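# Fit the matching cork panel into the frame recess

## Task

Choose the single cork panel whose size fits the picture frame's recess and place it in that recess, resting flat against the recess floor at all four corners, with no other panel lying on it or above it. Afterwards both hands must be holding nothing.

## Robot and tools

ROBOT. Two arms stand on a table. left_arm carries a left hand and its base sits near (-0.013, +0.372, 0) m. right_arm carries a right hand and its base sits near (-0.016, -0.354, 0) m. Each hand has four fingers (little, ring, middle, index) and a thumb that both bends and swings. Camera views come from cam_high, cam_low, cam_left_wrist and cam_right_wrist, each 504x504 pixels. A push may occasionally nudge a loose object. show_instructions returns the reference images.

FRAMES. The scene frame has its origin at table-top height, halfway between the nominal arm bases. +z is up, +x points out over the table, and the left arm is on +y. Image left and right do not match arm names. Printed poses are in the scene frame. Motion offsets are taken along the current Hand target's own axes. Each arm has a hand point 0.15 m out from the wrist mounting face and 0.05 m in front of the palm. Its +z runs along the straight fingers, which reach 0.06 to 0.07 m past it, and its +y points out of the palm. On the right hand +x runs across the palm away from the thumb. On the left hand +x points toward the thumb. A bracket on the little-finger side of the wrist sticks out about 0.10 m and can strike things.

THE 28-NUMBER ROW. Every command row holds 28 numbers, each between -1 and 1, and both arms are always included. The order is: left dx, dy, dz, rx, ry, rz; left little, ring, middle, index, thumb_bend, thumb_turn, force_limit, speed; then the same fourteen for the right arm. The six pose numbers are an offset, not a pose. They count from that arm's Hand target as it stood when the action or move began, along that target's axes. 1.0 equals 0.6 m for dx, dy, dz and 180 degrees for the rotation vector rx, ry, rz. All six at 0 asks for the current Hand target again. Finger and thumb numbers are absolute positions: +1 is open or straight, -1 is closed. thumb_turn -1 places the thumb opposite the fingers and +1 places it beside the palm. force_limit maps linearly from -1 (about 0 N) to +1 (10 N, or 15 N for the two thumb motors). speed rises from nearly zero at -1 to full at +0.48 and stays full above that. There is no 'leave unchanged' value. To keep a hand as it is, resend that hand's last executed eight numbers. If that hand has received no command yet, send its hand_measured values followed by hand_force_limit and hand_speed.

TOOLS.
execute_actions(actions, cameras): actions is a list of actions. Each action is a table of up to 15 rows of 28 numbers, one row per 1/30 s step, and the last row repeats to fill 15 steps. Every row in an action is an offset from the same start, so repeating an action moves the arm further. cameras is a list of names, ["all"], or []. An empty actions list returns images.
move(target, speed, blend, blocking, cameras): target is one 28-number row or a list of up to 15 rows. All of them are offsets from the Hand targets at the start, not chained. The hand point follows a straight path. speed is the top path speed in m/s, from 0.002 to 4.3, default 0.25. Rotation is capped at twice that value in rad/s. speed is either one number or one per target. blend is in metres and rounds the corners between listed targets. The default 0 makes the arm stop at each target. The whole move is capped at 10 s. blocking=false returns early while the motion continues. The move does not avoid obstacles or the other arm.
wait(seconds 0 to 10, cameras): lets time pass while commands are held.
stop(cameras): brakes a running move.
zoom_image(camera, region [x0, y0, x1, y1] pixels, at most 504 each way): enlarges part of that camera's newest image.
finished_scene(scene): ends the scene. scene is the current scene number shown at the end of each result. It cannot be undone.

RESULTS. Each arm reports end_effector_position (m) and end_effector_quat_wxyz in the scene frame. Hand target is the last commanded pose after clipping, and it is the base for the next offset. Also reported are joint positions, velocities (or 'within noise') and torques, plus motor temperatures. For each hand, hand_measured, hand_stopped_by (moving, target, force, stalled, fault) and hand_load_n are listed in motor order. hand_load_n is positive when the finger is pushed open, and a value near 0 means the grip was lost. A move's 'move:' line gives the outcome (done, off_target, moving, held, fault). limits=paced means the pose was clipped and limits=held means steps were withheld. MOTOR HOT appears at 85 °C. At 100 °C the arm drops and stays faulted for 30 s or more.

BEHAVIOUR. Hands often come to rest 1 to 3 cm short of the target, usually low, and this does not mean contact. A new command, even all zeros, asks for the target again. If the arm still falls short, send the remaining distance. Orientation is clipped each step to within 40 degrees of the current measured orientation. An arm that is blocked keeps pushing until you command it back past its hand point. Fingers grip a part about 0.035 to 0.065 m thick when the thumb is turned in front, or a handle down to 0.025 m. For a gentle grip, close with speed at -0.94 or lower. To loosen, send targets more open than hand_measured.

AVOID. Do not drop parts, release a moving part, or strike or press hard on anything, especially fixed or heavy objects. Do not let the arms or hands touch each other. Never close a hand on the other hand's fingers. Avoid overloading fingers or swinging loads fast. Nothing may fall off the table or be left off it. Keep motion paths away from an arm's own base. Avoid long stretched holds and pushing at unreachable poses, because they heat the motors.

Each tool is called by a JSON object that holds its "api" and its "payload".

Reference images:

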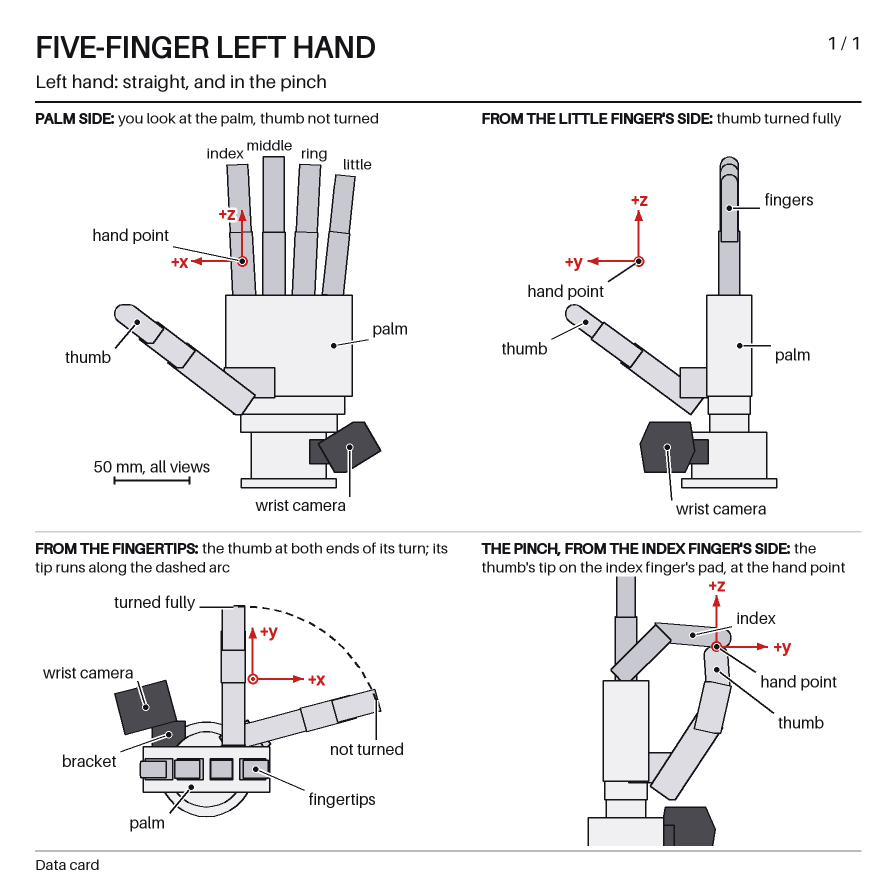

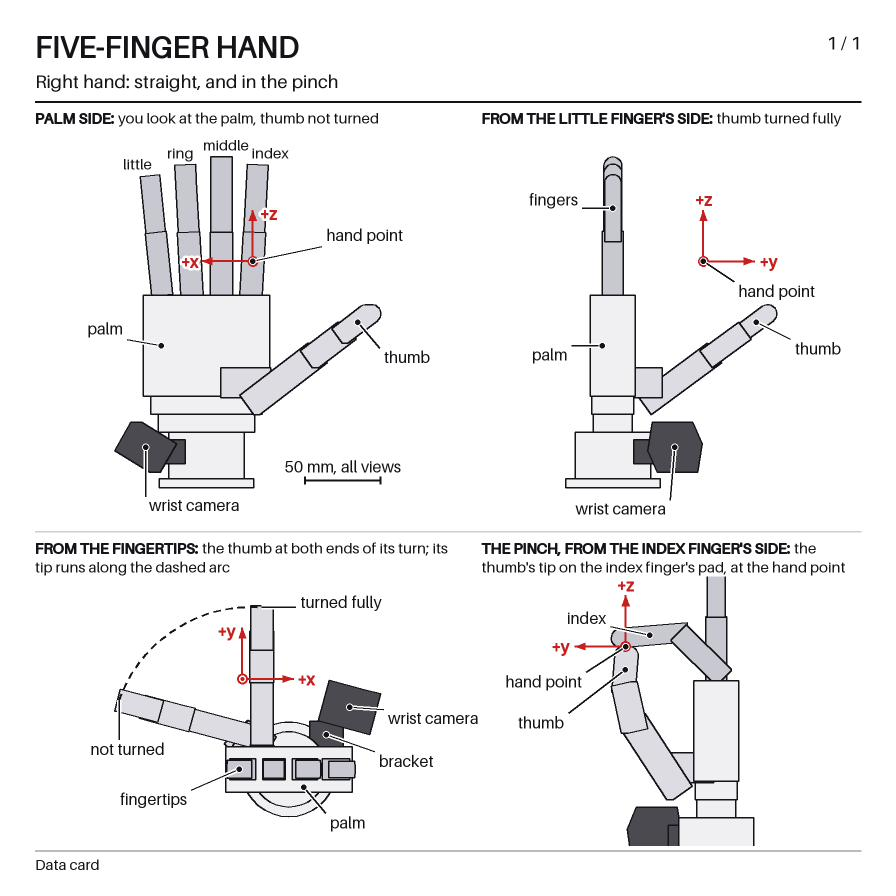

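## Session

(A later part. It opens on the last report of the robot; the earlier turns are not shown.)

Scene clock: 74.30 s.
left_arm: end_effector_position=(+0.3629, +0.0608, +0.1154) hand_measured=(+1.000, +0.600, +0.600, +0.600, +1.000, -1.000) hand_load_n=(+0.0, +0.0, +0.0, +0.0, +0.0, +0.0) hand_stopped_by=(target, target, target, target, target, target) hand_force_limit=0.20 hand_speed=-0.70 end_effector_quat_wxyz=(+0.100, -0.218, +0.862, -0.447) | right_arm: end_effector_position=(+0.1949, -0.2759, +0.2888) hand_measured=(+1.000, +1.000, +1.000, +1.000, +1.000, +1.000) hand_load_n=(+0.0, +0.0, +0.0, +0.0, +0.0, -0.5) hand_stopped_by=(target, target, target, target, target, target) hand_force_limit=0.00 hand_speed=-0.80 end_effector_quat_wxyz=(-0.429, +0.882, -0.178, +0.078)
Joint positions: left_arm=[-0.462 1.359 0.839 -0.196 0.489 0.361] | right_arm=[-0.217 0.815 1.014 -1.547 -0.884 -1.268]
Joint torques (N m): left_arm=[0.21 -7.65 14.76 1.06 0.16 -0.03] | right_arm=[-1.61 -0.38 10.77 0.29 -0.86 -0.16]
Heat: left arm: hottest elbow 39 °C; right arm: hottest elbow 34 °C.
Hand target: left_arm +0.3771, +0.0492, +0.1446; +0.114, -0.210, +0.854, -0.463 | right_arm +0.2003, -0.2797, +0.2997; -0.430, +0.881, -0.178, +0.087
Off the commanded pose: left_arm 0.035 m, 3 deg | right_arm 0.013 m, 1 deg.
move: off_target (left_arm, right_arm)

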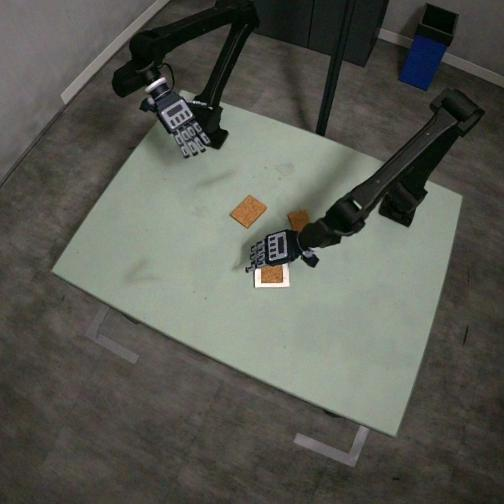

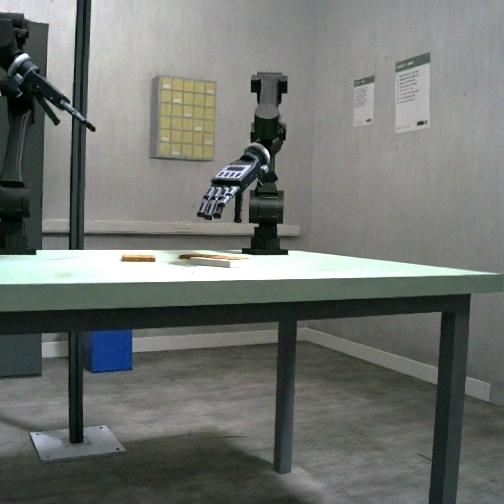

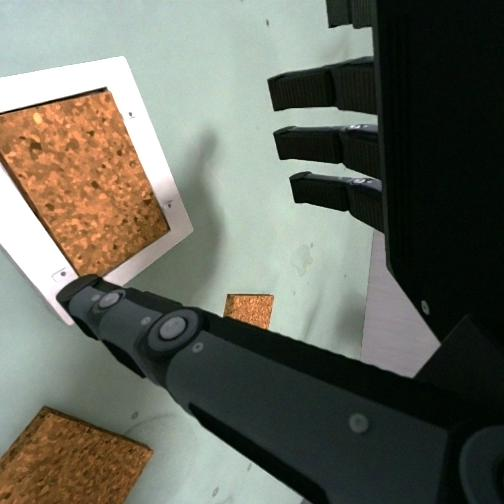

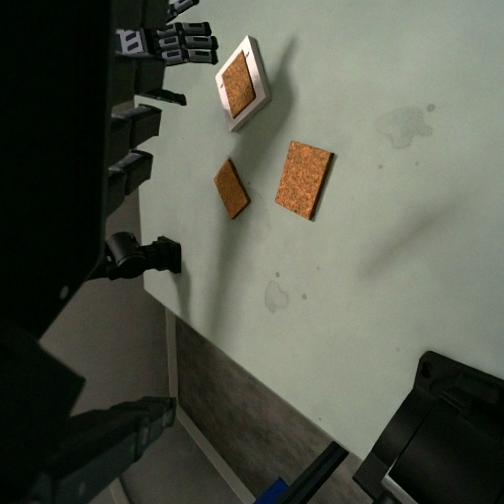

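{"api": "zoom_image", "payload": {"camera": "cam_left_wrist", "region": [90, 80, 180, 170]}}

{"api": "zoom_image", "payload": {"camera": "cam_left_wrist", "region": [0, 110, 90, 200]}}

{"api": "zoom_image", "payload": {"camera": "cam_left_wrist", "region": [60, 190, 180, 310]}}

Scaled by 5.600 from the camera's 504x504 image, which has a finer 720x720 frame.

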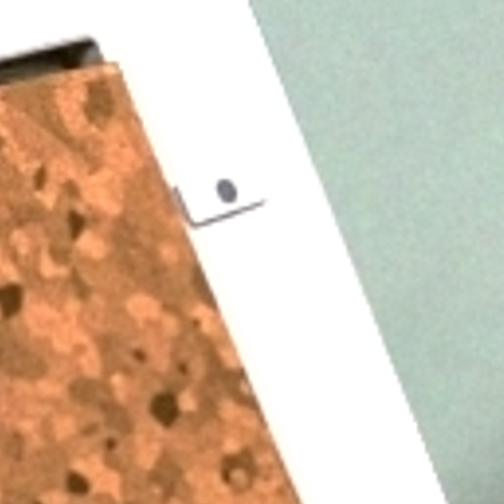

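Scaled by 5.600 from the camera's 504x504 image, which has a finer 720x720 frame.

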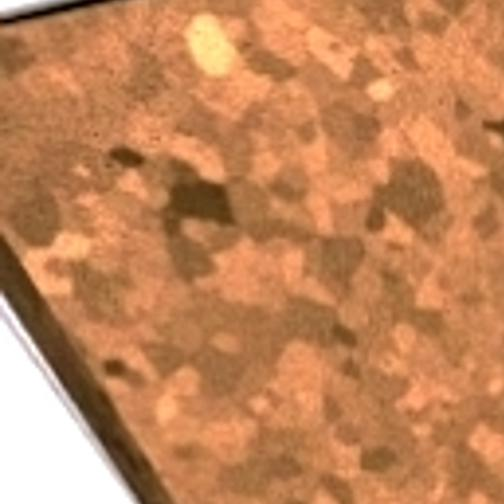

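Scaled by 4.200 from the camera's 504x504 image, which has a finer 720x720 frame.

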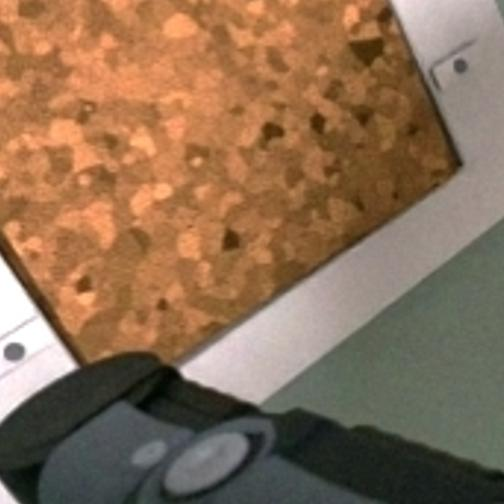

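{"api": "move", "payload": {"target": [-0.099,0.037,0.034,-0.15,0,0,1,0.6,0.6,0.6,1,-1,0.2,-0.7,0,0,0,0,0,0,1,1,1,1,1,1,0,-0.8], "speed": 0.15, "cameras": ["cam_left_wrist","cam_low"]}}

{"api": "zoom_image", "payload": {"camera": "cam_left_wrist", "region": [120, 120, 370, 370]}}

{"api": "zoom_image", "payload": {"camera": "cam_low", "region": [160, 230, 260, 290]}}

Scene clock: 78.50 s.
left_arm: end_effector_position=(+0.4174, +0.0835, +0.1032) hand_measured=(+1.000, +0.600, +0.600, +0.600, +1.000, -1.000) hand_load_n=(+0.0, +0.0, +0.0, +0.0, +0.0, +0.0) hand_stopped_by=(target, target, target, target, target, target) hand_force_limit=0.20 hand_speed=-0.70 end_effector_quat_wxyz=(+0.052, -0.243, +0.937, -0.245) | right_arm: end_effector_position=(+0.1949, -0.2759, +0.2888) hand_measured=(+1.000, +1.000, +1.000, +1.000, +1.000, +1.000) hand_load_n=(+0.0, +0.0, +0.0, +0.0, +0.0, +0.0) hand_stopped_by=(target, target, target, target, target, target) hand_force_limit=0.00 hand_speed=-0.80 end_effector_quat_wxyz=(-0.429, +0.882, -0.178, +0.078)
Joint positions: left_arm=[-0.463 1.632 1.269 -0.784 0.285 0.512] | right_arm=[-0.217 0.815 1.014 -1.547 -0.884 -1.268]
Joint torques (N m): left_arm=[0.03 -9.05 14.99 0.38 0.04 0.19] | right_arm=[-1.61 -0.5 10.77 0.34 -0.86 -0.16]
Heat: left arm: hottest elbow 40 °C; right arm: hottest elbow 34 °C.
Hand target: left_arm +0.4320, +0.0724, +0.1148; +0.062, -0.231, +0.938, -0.251 | right_arm +0.2003, -0.2797, +0.2997; -0.430, +0.881, -0.178, +0.087
Off the commanded pose: left_arm 0.022 m, 2 deg | right_arm 0.013 m, 1 deg.
move: off_target (left_arm, right_arm)
Images, in order (width x height): cam_low 504x504, cam_left_wrist 504x504.

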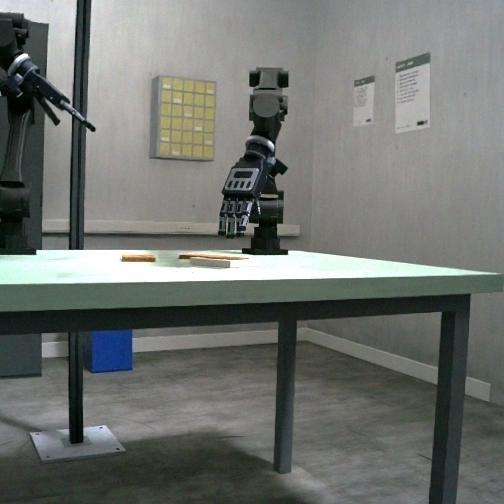

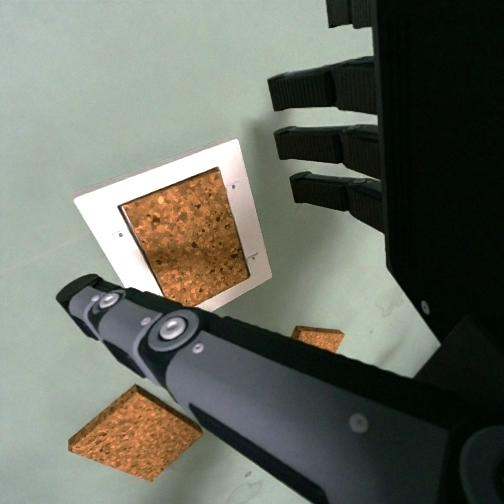

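Scaled by 2.016 from the camera's 504x504 image, which has a finer 720x720 frame.

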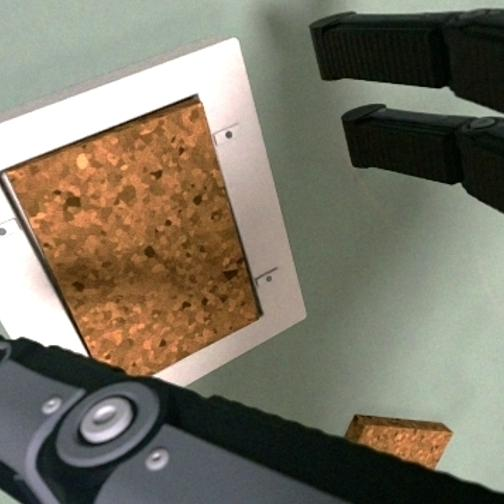

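Scaled by 5.040 from the camera's 504x504 image, which has a finer 720x720 frame.

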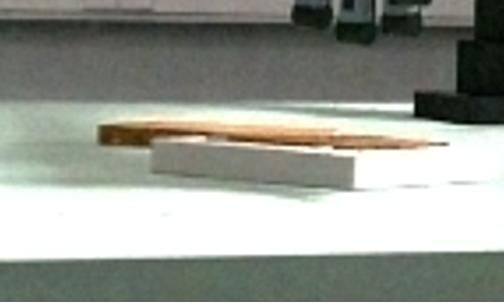

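{"api": "zoom_image", "payload": {"camera": "cam_left_wrist", "region": [110, 155, 190, 235]}}

{"api": "zoom_image", "payload": {"camera": "cam_left_wrist", "region": [180, 150, 260, 230]}}

{"api": "zoom_image", "payload": {"camera": "cam_left_wrist", "region": [190, 230, 270, 310]}}

Scaled by 6.300 from the camera's 504x504 image, which has a finer 720x720 frame.

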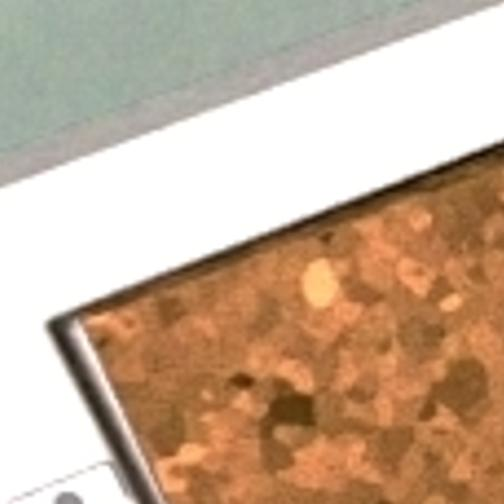

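Scaled by 6.300 from the camera's 504x504 image, which has a finer 720x720 frame.

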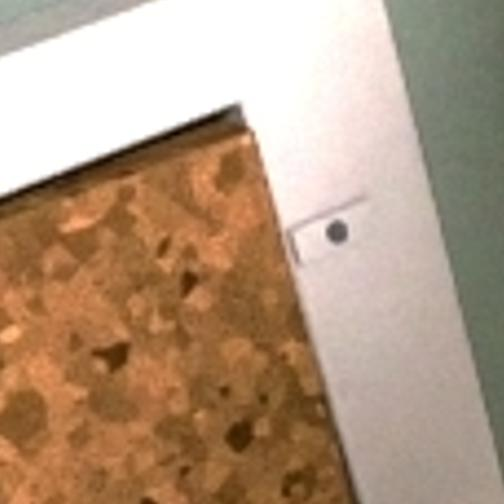

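Scaled by 6.300 from the camera's 504x504 image, which has a finer 720x720 frame.

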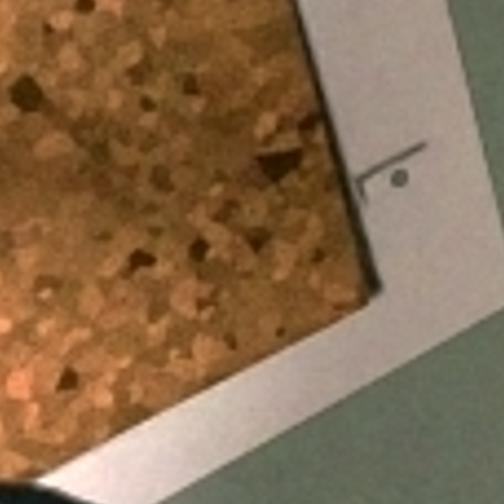

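{"api": "move", "payload": {"target": [0.007,0.058,0.012,0,0,0,-1,-1,0.3,0.3,1,-1,0.4,-0.6,0,0,0,0,0,0,1,1,1,1,1,1,0,-0.8], "speed": 0.12, "cameras": ["cam_left_wrist","cam_low"]}}

{"api": "zoom_image", "payload": {"camera": "cam_low", "region": [160, 200, 280, 290]}}

Scene clock: 81.73 s.
left_arm: end_effector_position=(+0.4093, +0.0926, +0.0836) hand_measured=(-1.000, -1.000, +0.300, +0.300, +1.000, -1.000) hand_load_n=(+0.0, +0.0, +0.5, +0.0, +0.0, +0.0) hand_stopped_by=(target, target, target, target, target, target) hand_force_limit=0.40 hand_speed=-0.60 end_effector_quat_wxyz=(+0.049, -0.236, +0.940, -0.240) | right_arm: end_effector_position=(+0.1949, -0.2759, +0.2888) hand_measured=(+1.000, +1.000, +1.000, +1.000, +1.000, +1.000) hand_load_n=(+0.0, +0.0, +0.0, +0.0, -0.5, -0.5) hand_stopped_by=(target, target, target, target, target, target) hand_force_limit=0.00 hand_speed=-0.80 end_effector_quat_wxyz=(-0.429, +0.882, -0.178, +0.078)
Joint positions: left_arm=[-0.457 1.632 1.217 -0.747 0.287 0.536] | right_arm=[-0.217 0.815 1.014 -1.547 -0.884 -1.268]
Joint torques (N m): left_arm=[1.32 -11.4 9.81 1.63 0.32 0.2] | right_arm=[-1.55 -0.5 10.78 0.35 -0.86 -0.16]
Heat: left arm: hottest elbow 40 °C; right arm: hottest elbow 34 °C.
Hand target: left_arm +0.4161, +0.0939, +0.0913; +0.062, -0.231, +0.938, -0.251 | right_arm +0.2003, -0.2797, +0.2997; -0.430, +0.881, -0.178, +0.087
Off the commanded pose: left_arm 0.010 m, 2 deg | right_arm 0.013 m, 1 deg.
move: off_target (right_arm)
Images, in order (width x height): cam_low 504x504, cam_left_wrist 504x504.

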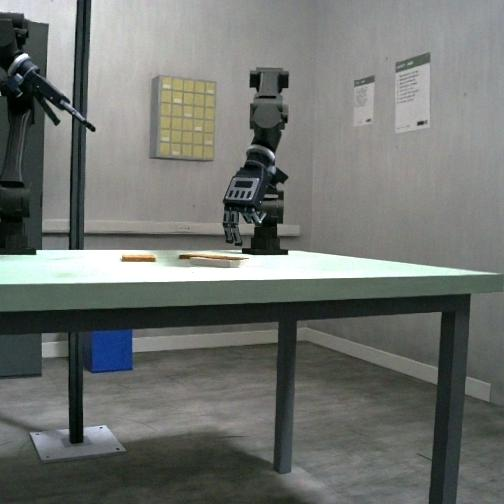

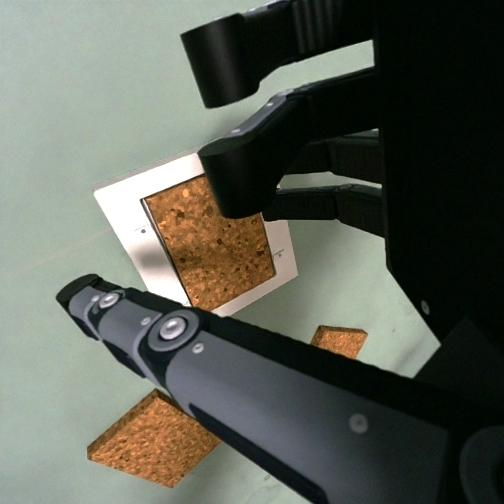

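Scaled by 4.200 from the camera's 504x504 image, which has a finer 720x720 frame.

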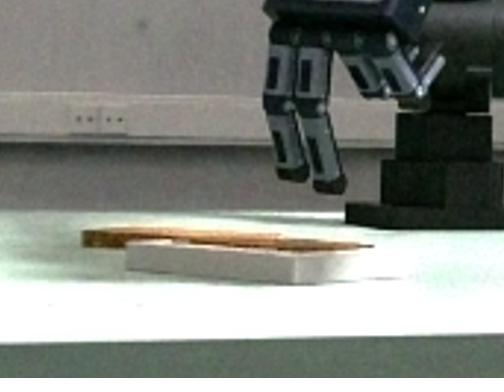

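{"api": "move", "payload": {"target": [0.003,0.035,0.011,0,0,0,-1,-1,0.3,0.3,1,-1,0.4,-0.6,0,0,0,0,0,0,1,1,1,1,1,1,0,-0.8], "speed": 0.06, "cameras": ["cam_left_wrist","cam_low"]}}

{"api": "zoom_image", "payload": {"camera": "cam_low", "region": [160, 200, 280, 290]}}

{"api": "zoom_image", "payload": {"camera": "cam_left_wrist", "region": [110, 120, 310, 320]}}

Scene clock: 83.00 s.
left_arm: end_effector_position=(+0.4014, +0.1049, +0.0665) hand_measured=(-1.000, -1.000, +0.300, +0.300, +1.000, -1.000) hand_load_n=(+0.0, +0.0, +0.0, +0.0, +0.0, +0.0) hand_stopped_by=(target, target, target, target, target, target) hand_force_limit=0.40 hand_speed=-0.60 end_effector_quat_wxyz=(+0.048, -0.237, +0.940, -0.239) | right_arm: end_effector_position=(+0.1949, -0.2759, +0.2888) hand_measured=(+1.000, +1.000, +1.000, +1.000, +1.000, +1.000) hand_load_n=(+0.0, +0.0, +0.0, +0.0, +0.0, +0.0) hand_stopped_by=(target, target, target, target, target, target) hand_force_limit=0.00 hand_speed=-0.80 end_effector_quat_wxyz=(-0.429, +0.882, -0.178, +0.078)
Joint positions: left_arm=[-0.441 1.622 1.156 -0.702 0.293 0.549] | right_arm=[-0.217 0.815 1.014 -1.547 -0.884 -1.268]
Joint torques (N m): left_arm=[1.2 -11.4 9.39 1.63 0.33 0.21] | right_arm=[-1.49 -0.44 10.77 0.34 -0.86 -0.16]
Heat: left arm: hottest elbow 40 °C; right arm: hottest elbow 34 °C.
Hand target: left_arm +0.4075, +0.1062, +0.0751; +0.062, -0.231, +0.938, -0.251 | right_arm +0.2003, -0.2797, +0.2997; -0.430, +0.881, -0.178, +0.087
Off the commanded pose: left_arm 0.011 m, 2 deg | right_arm 0.013 m, 1 deg.
move: off_target (left_arm, right_arm)
Images, in order (width x height): cam_low 504x504, cam_left_wrist 504x504.

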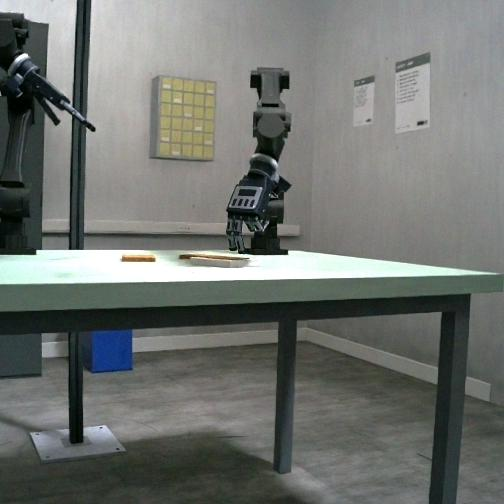

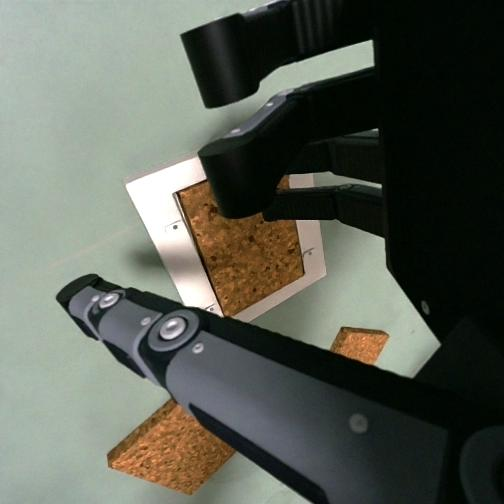

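Scaled by 4.200 from the camera's 504x504 image, which has a finer 720x720 frame.

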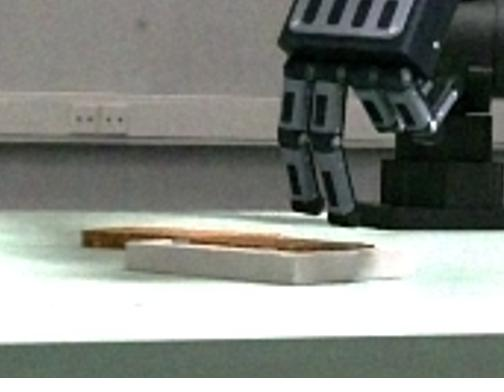

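Scaled by 2.520 from the camera's 504x504 image, which has a finer 720x720 frame.

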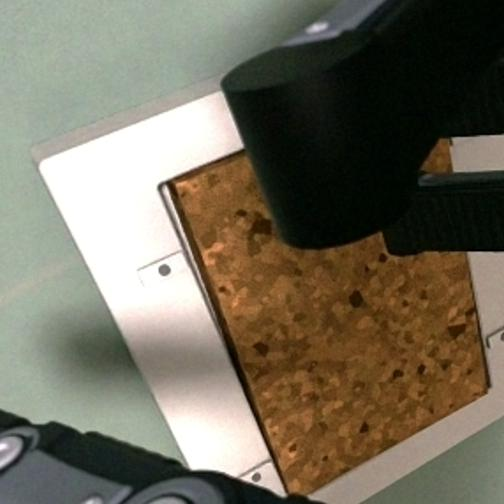

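{"api": "move", "payload": {"target": [0,0.0081,0.0146,0,0,0,-1,-1,0.3,0.3,1,-1,0.4,-0.6,0,0,0,0,0,0,1,1,1,1,1,1,0,-0.8], "speed": 0.04, "cameras": ["cam_left_wrist","cam_low"]}}

{"api": "zoom_image", "payload": {"camera": "cam_low", "region": [160, 200, 280, 290]}}

{"api": "zoom_image", "payload": {"camera": "cam_left_wrist", "region": [110, 120, 310, 320]}}

Scene clock: 84.07 s.
left_arm: end_effector_position=(+0.4021, +0.1046, +0.0623) hand_measured=(-1.000, -1.000, +0.300, +0.300, +1.000, -1.000) hand_load_n=(+0.0, +0.0, +0.0, +0.0, +0.0, +0.0) hand_stopped_by=(target, target, target, target, target, target) hand_force_limit=0.40 hand_speed=-0.60 end_effector_quat_wxyz=(+0.053, -0.236, +0.940, -0.243) | right_arm: end_effector_position=(+0.1949, -0.2759, +0.2888) hand_measured=(+1.000, +1.000, +1.000, +1.000, +1.000, +1.000) hand_load_n=(+0.0, +0.0, +0.0, +0.0, +0.0, +0.0) hand_stopped_by=(target, target, target, target, target, target) hand_force_limit=0.00 hand_speed=-0.80 end_effector_quat_wxyz=(-0.429, +0.882, -0.178, +0.078)
Joint positions: left_arm=[-0.441 1.622 1.142 -0.676 0.293 0.549] | right_arm=[-0.217 0.815 1.014 -1.547 -0.884 -1.268]
Joint torques (N m): left_arm=[1.2 -10.4 9.32 1.65 0.33 0.19] | right_arm=[-1.55 -0.56 10.74 0.32 -0.86 -0.16]
Heat: left arm: hottest elbow 40 °C; right arm: hottest elbow 34 °C.
Hand target: left_arm +0.4075, +0.1062, +0.0650; +0.062, -0.231, +0.938, -0.251 | right_arm +0.2003, -0.2797, +0.2997; -0.430, +0.881, -0.178, +0.087
Off the commanded pose: left_arm 0.006 m, 1 deg | right_arm 0.013 m, 1 deg.
move: off_target (right_arm)
Images, in order (width x height): cam_low 504x504, cam_left_wrist 504x504.

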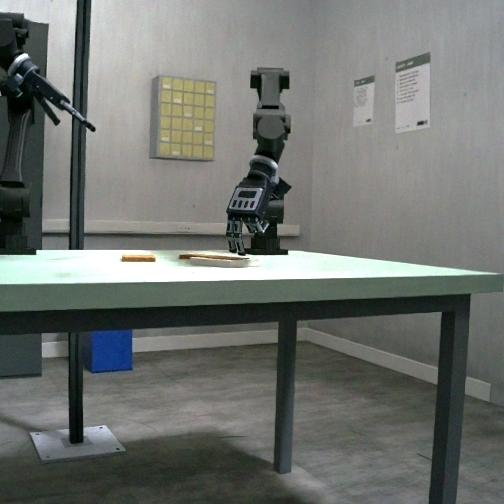

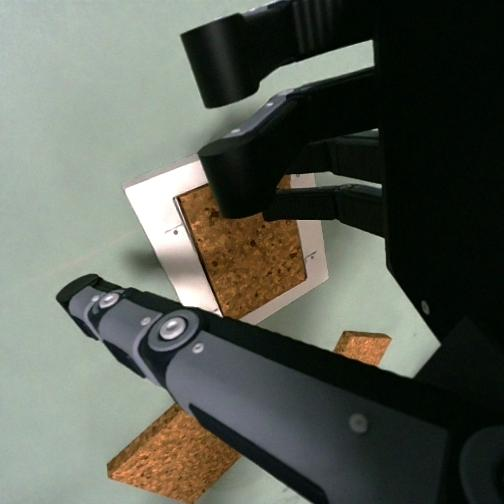

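Scaled by 4.200 from the camera's 504x504 image, which has a finer 720x720 frame.

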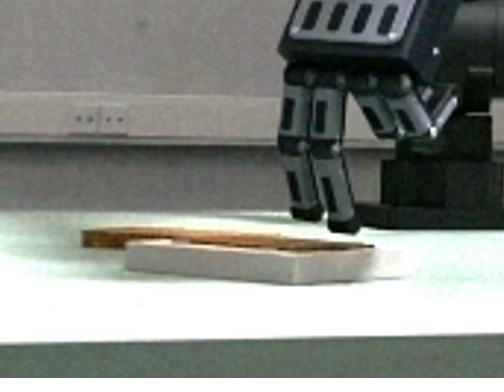

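Scaled by 2.520 from the camera's 504x504 image, which has a finer 720x720 frame.

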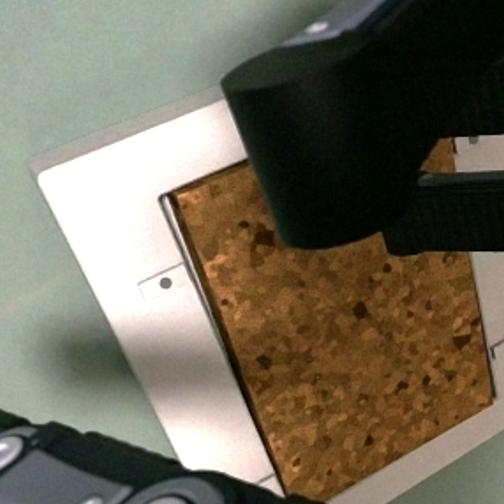

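{"api": "move", "payload": {"target": [0,0,0,0,0,0,1,1,0.3,0.3,1,-1,0.4,-0.4,0,0,0,0,0,0,1,1,1,1,1,1,0,-0.8], "speed": 0.04, "cameras": ["cam_left_wrist","cam_low"]}}

{"api": "zoom_image", "payload": {"camera": "cam_left_wrist", "region": [130, 120, 380, 370]}}

{"api": "zoom_image", "payload": {"camera": "cam_low", "region": [160, 200, 280, 290]}}

Scene clock: 86.97 s.
left_arm: end_effector_position=(+0.4022, +0.1045, +0.0623) hand_measured=(+1.000, +1.000, +0.300, +0.300, +1.000, -1.000) hand_load_n=(+0.0, +0.0, +0.0, +0.0, +0.0, +0.0) hand_stopped_by=(target, target, target, target, target, target) hand_force_limit=0.40 hand_speed=-0.40 end_effector_quat_wxyz=(+0.053, -0.235, +0.940, -0.243) | right_arm: end_effector_position=(+0.1949, -0.2759, +0.2888) hand_measured=(+1.000, +1.000, +1.000, +1.000, +1.000, +1.000) hand_load_n=(+0.0, +0.0, +0.0, +0.0, +0.0, +0.0) hand_stopped_by=(target, target, target, target, target, target) hand_force_limit=0.00 hand_speed=-0.80 end_effector_quat_wxyz=(-0.429, +0.882, -0.178, +0.078)
Joint positions: left_arm=[-0.441 1.622 1.142 -0.676 0.293 0.55] | right_arm=[-0.217 0.815 1.014 -1.547 -0.884 -1.268]
Joint torques (N m): left_arm=[1.2 -10.4 9.33 1.68 0.32 0.19] | right_arm=[-1.55 -0.5 10.76 0.35 -0.85 -0.15]
Heat: left arm: hottest elbow 40 °C; right arm: hottest elbow 34 °C.
Hand target: left_arm +0.4075, +0.1061, +0.0650; +0.062, -0.231, +0.938, -0.251 | right_arm +0.2003, -0.2797, +0.2997; -0.430, +0.881, -0.178, +0.087
Off the commanded pose: left_arm 0.006 m, 1 deg | right_arm 0.013 m, 1 deg.
move: off_target (right_arm)
Images, in order (width x height): cam_low 504x504, cam_left_wrist 504x504.

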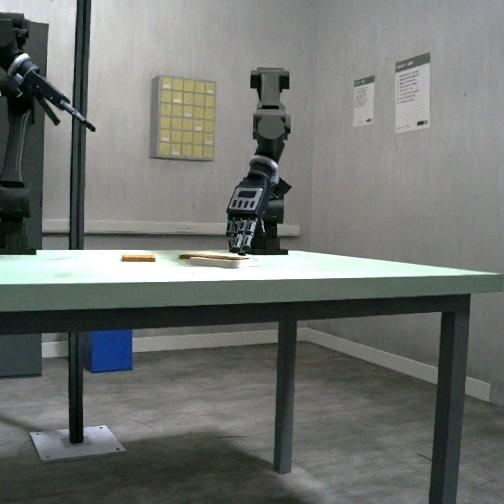

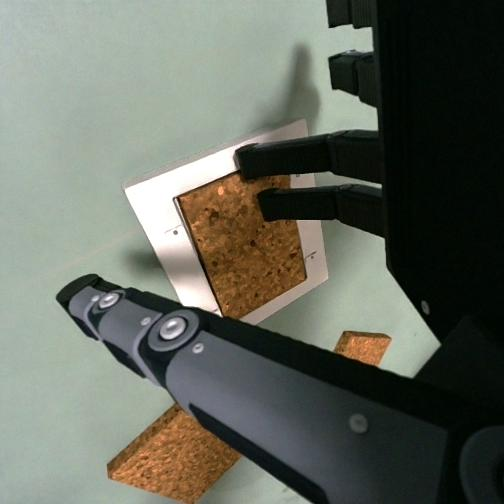

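Scaled by 2.016 from the camera's 504x504 image, which has a finer 720x720 frame.

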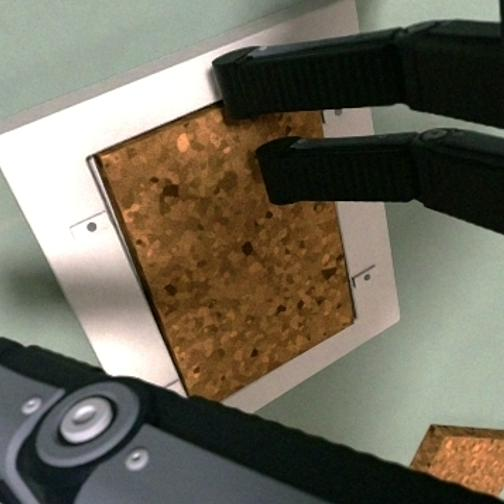

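Scaled by 4.200 from the camera's 504x504 image, which has a finer 720x720 frame.

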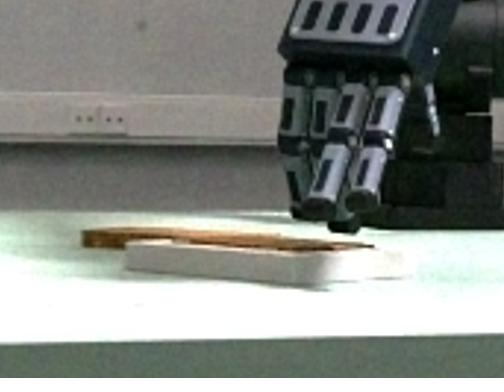

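{"api": "move", "payload": {"target": [0.0318,-0.0274,0.0084,0,0,0,1,1,0.3,0.3,1,-1,0.4,-0.4,0,0,0,0,0,0,1,1,1,1,1,1,0,-0.8], "speed": 0.06, "cameras": ["cam_left_wrist","cam_low"]}}

{"api": "zoom_image", "payload": {"camera": "cam_left_wrist", "region": [100, 90, 350, 340]}}

{"api": "zoom_image", "payload": {"camera": "cam_low", "region": [160, 200, 280, 290]}}

Scene clock: 88.80 s.
left_arm: end_effector_position=(+0.3922, +0.0882, +0.0622) hand_measured=(+1.000, +1.000, +0.300, +0.300, +1.000, -1.000) hand_load_n=(+0.0, +0.0, +0.0, +0.0, +0.0, +0.0) hand_stopped_by=(target, target, target, target, target, target) hand_force_limit=0.40 hand_speed=-0.40 end_effector_quat_wxyz=(+0.051, -0.230, +0.942, -0.241) | right_arm: end_effector_position=(+0.1949, -0.2759, +0.2888) hand_measured=(+1.000, +1.000, +1.000, +1.000, +1.000, +1.000) hand_load_n=(+0.0, +0.0, +0.0, +0.0, +0.0, -0.5) hand_stopped_by=(target, target, target, target, target, target) hand_force_limit=0.00 hand_speed=-0.80 end_effector_quat_wxyz=(-0.429, +0.882, -0.178, +0.078)
Joint positions: left_arm=[-0.482 1.622 1.142 -0.673 0.279 0.523] | right_arm=[-0.217 0.815 1.014 -1.547 -0.884 -1.268]
Joint torques (N m): left_arm=[0.38 -10.4 10.3 1.7 0.04 -0.06] | right_arm=[-1.61 -0.5 10.77 0.34 -0.86 -0.17]
Heat: left arm: hottest elbow 40 °C; right arm: hottest elbow 34 °C.
Hand target: left_arm +0.3984, +0.0824, +0.0689; +0.062, -0.231, +0.938, -0.251 | right_arm +0.2003, -0.2797, +0.2997; -0.430, +0.881, -0.178, +0.087
Off the commanded pose: left_arm 0.011 m, 2 deg | right_arm 0.013 m, 1 deg.
move: off_target (left_arm, right_arm)
Images, in order (width x height): cam_low 504x504, cam_left_wrist 504x504.

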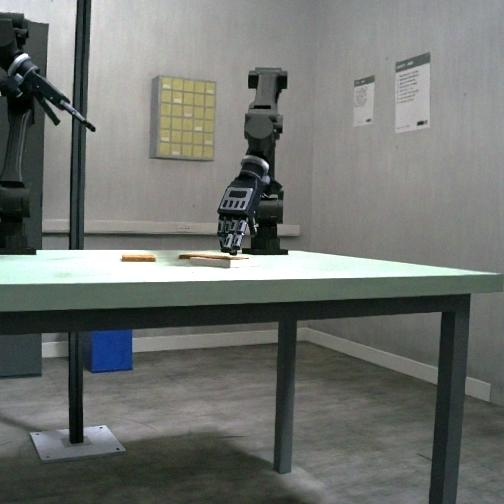

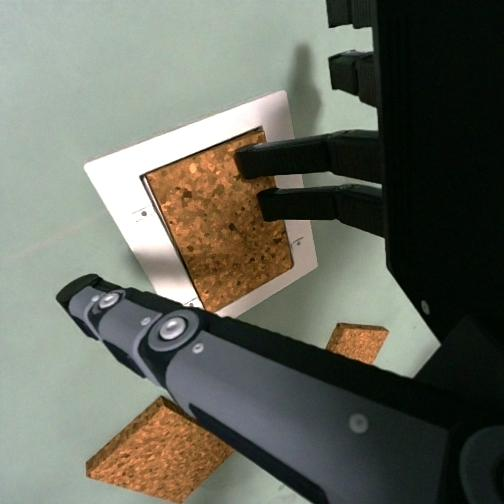

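Scaled by 2.016 from the camera's 504x504 image, which has a finer 720x720 frame.

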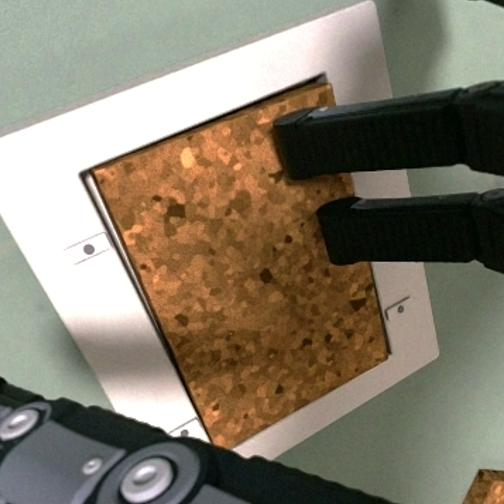

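Scaled by 4.200 from the camera's 504x504 image, which has a finer 720x720 frame.

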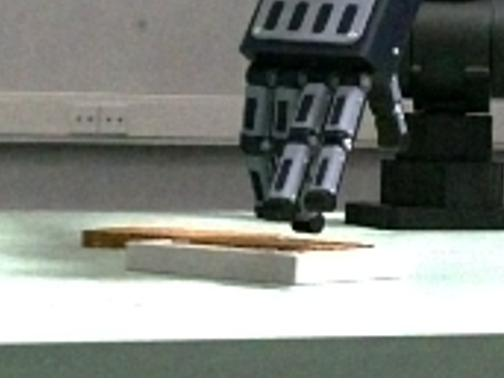

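{"api": "move", "payload": {"target": [0,0.0081,0.0146,0,0,0,1,1,0.3,0.3,1,-1,0.4,-0.4,0,0,0,0,0,0,1,1,1,1,1,1,0,-0.8], "speed": 0.03, "cameras": ["cam_left_wrist","cam_low"]}}

{"api": "zoom_image", "payload": {"camera": "cam_left_wrist", "region": [100, 90, 350, 340]}}

{"api": "zoom_image", "payload": {"camera": "cam_low", "region": [160, 200, 280, 290]}}

Scene clock: 89.77 s.
left_arm: end_effector_position=(+0.3983, +0.0848, +0.0635) hand_measured=(+1.000, +1.000, +0.300, +0.300, +1.000, -1.000) hand_load_n=(+0.0, +0.0, +0.0, +0.0, +0.0, +0.0) hand_stopped_by=(target, target, target, target, target, target) hand_force_limit=0.40 hand_speed=-0.40 end_effector_quat_wxyz=(+0.060, -0.228, +0.939, -0.250) | right_arm: end_effector_position=(+0.1949, -0.2759, +0.2888) hand_measured=(+1.000, +1.000, +1.000, +1.000, +1.000, +1.000) hand_load_n=(+0.0, +0.0, +0.0, +0.0, +0.0, -0.5) hand_stopped_by=(target, target, target, target, target, target) hand_force_limit=0.00 hand_speed=-0.80 end_effector_quat_wxyz=(-0.429, +0.882, -0.178, +0.078)
Joint positions: left_arm=[-0.482 1.622 1.142 -0.646 0.278 0.523] | right_arm=[-0.217 0.815 1.014 -1.547 -0.884 -1.268]
Joint torques (N m): left_arm=[0.44 -9.41 9.17 1.72 0.03 -0.05] | right_arm=[-1.55 -0.5 10.73 0.34 -0.86 -0.16]
Heat: left arm: hottest elbow 40 °C; right arm: hottest elbow 34 °C.
Hand target: left_arm +0.3985, +0.0823, +0.0588; +0.062, -0.231, +0.938, -0.251 | right_arm +0.2003, -0.2797, +0.2997; -0.430, +0.881, -0.178, +0.087
Off the commanded pose: left_arm 0.005 m, 0 deg | right_arm 0.013 m, 1 deg.
move: off_target (right_arm)
Images, in order (width x height): cam_low 504x504, cam_left_wrist 504x504.

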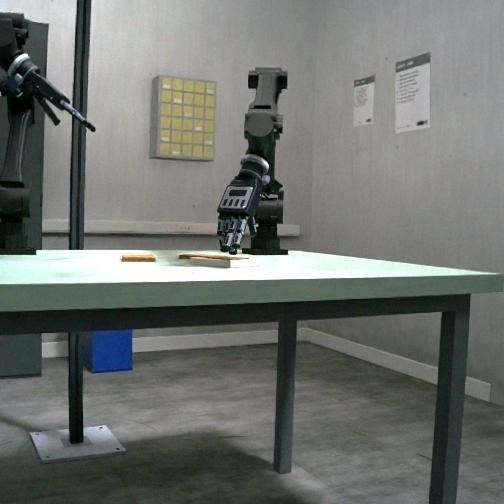

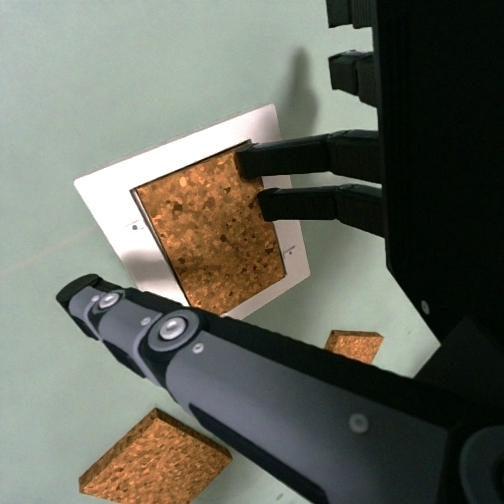

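Scaled by 2.016 from the camera's 504x504 image, which has a finer 720x720 frame.

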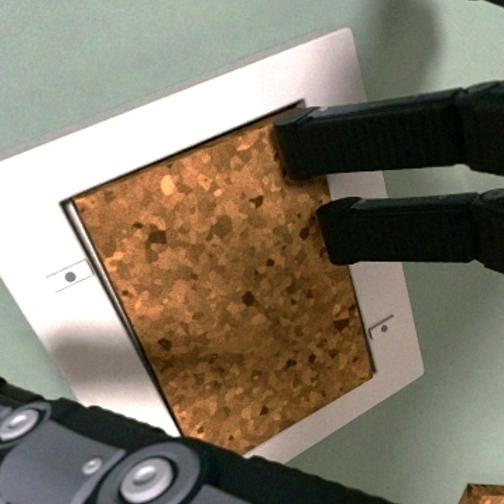

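Scaled by 4.200 from the camera's 504x504 image, which has a finer 720x720 frame.

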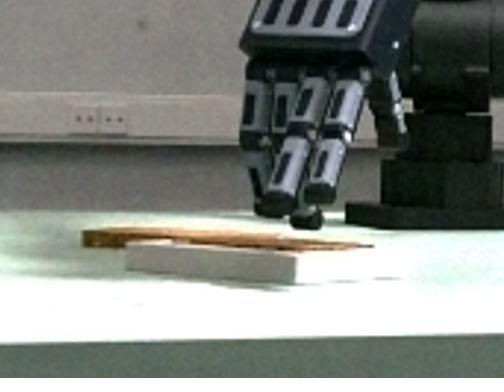

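{"api": "move", "payload": {"target": [0.0057,0.0093,0.0102,0,0,0,1,1,0.3,0.3,1,-1,0.4,-0.4,0,0,0,0,0,0,1,1,1,1,1,1,0,-0.8], "speed": 0.03, "cameras": ["cam_left_wrist","cam_low"]}}

{"api": "zoom_image", "payload": {"camera": "cam_left_wrist", "region": [100, 90, 350, 340]}}

{"api": "zoom_image", "payload": {"camera": "cam_low", "region": [160, 200, 280, 290]}}

Scene clock: 90.83 s.
left_arm: end_effector_position=(+0.3947, +0.0869, +0.0554) hand_measured=(+1.000, +1.000, +0.300, +0.300, +1.000, -1.000) hand_load_n=(+0.0, +0.0, +0.0, +0.0, +0.0, +0.0) hand_stopped_by=(target, target, target, target, target, target) hand_force_limit=0.40 hand_speed=-0.40 end_effector_quat_wxyz=(+0.061, -0.230, +0.939, -0.249) | right_arm: end_effector_position=(+0.1949, -0.2759, +0.2888) hand_measured=(+1.000, +1.000, +1.000, +1.000, +1.000, +1.000) hand_load_n=(+0.0, +0.0, +0.0, +0.0, +0.0, +0.0) hand_stopped_by=(target, target, target, target, target, target) hand_force_limit=0.00 hand_speed=-0.80 end_effector_quat_wxyz=(-0.429, +0.882, -0.178, +0.078)
Joint positions: left_arm=[-0.482 1.622 1.118 -0.622 0.277 0.519] | right_arm=[-0.217 0.815 1.014 -1.547 -0.884 -1.268]
Joint torques (N m): left_arm=[0.09 -9.17 9.31 1.77 0.03 -0.05] | right_arm=[-1.61 -0.44 10.77 0.32 -0.86 -0.16]
Heat: left arm: hottest elbow 40 °C; right arm: hottest elbow 34 °C.
Hand target: left_arm +0.3946, +0.0823, +0.0507; +0.062, -0.231, +0.938, -0.251 | right_arm +0.2003, -0.2797, +0.2997; -0.430, +0.881, -0.178, +0.087
Off the commanded pose: left_arm 0.007 m, 0 deg | right_arm 0.013 m, 1 deg.
move: off_target (right_arm)
Images, in order (width x height): cam_low 504x504, cam_left_wrist 504x504.

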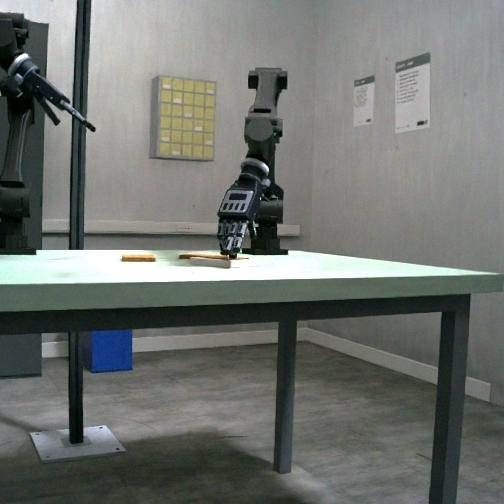

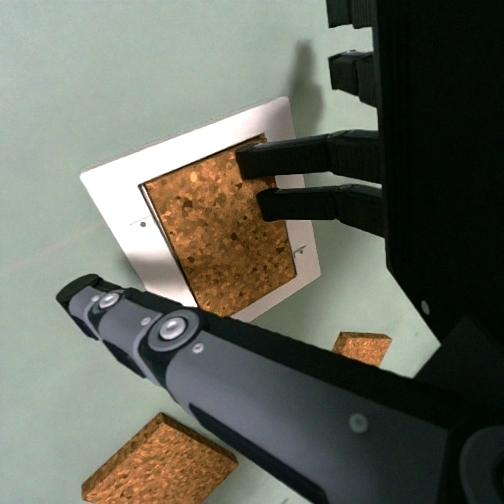

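Scaled by 2.016 from the camera's 504x504 image, which has a finer 720x720 frame.

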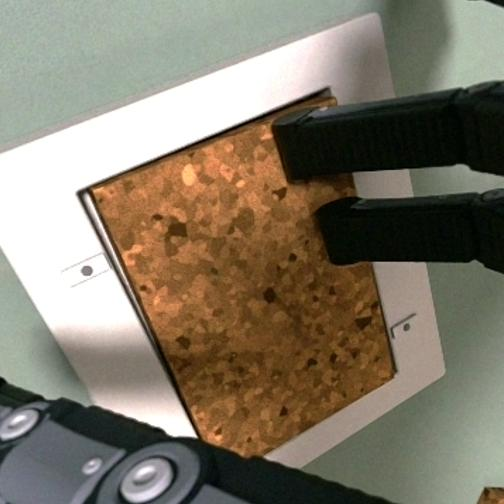

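Scaled by 4.200 from the camera's 504x504 image, which has a finer 720x720 frame.

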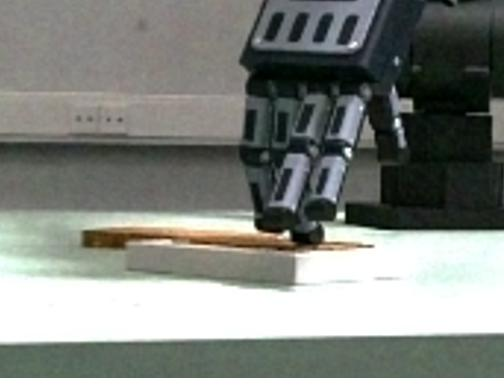

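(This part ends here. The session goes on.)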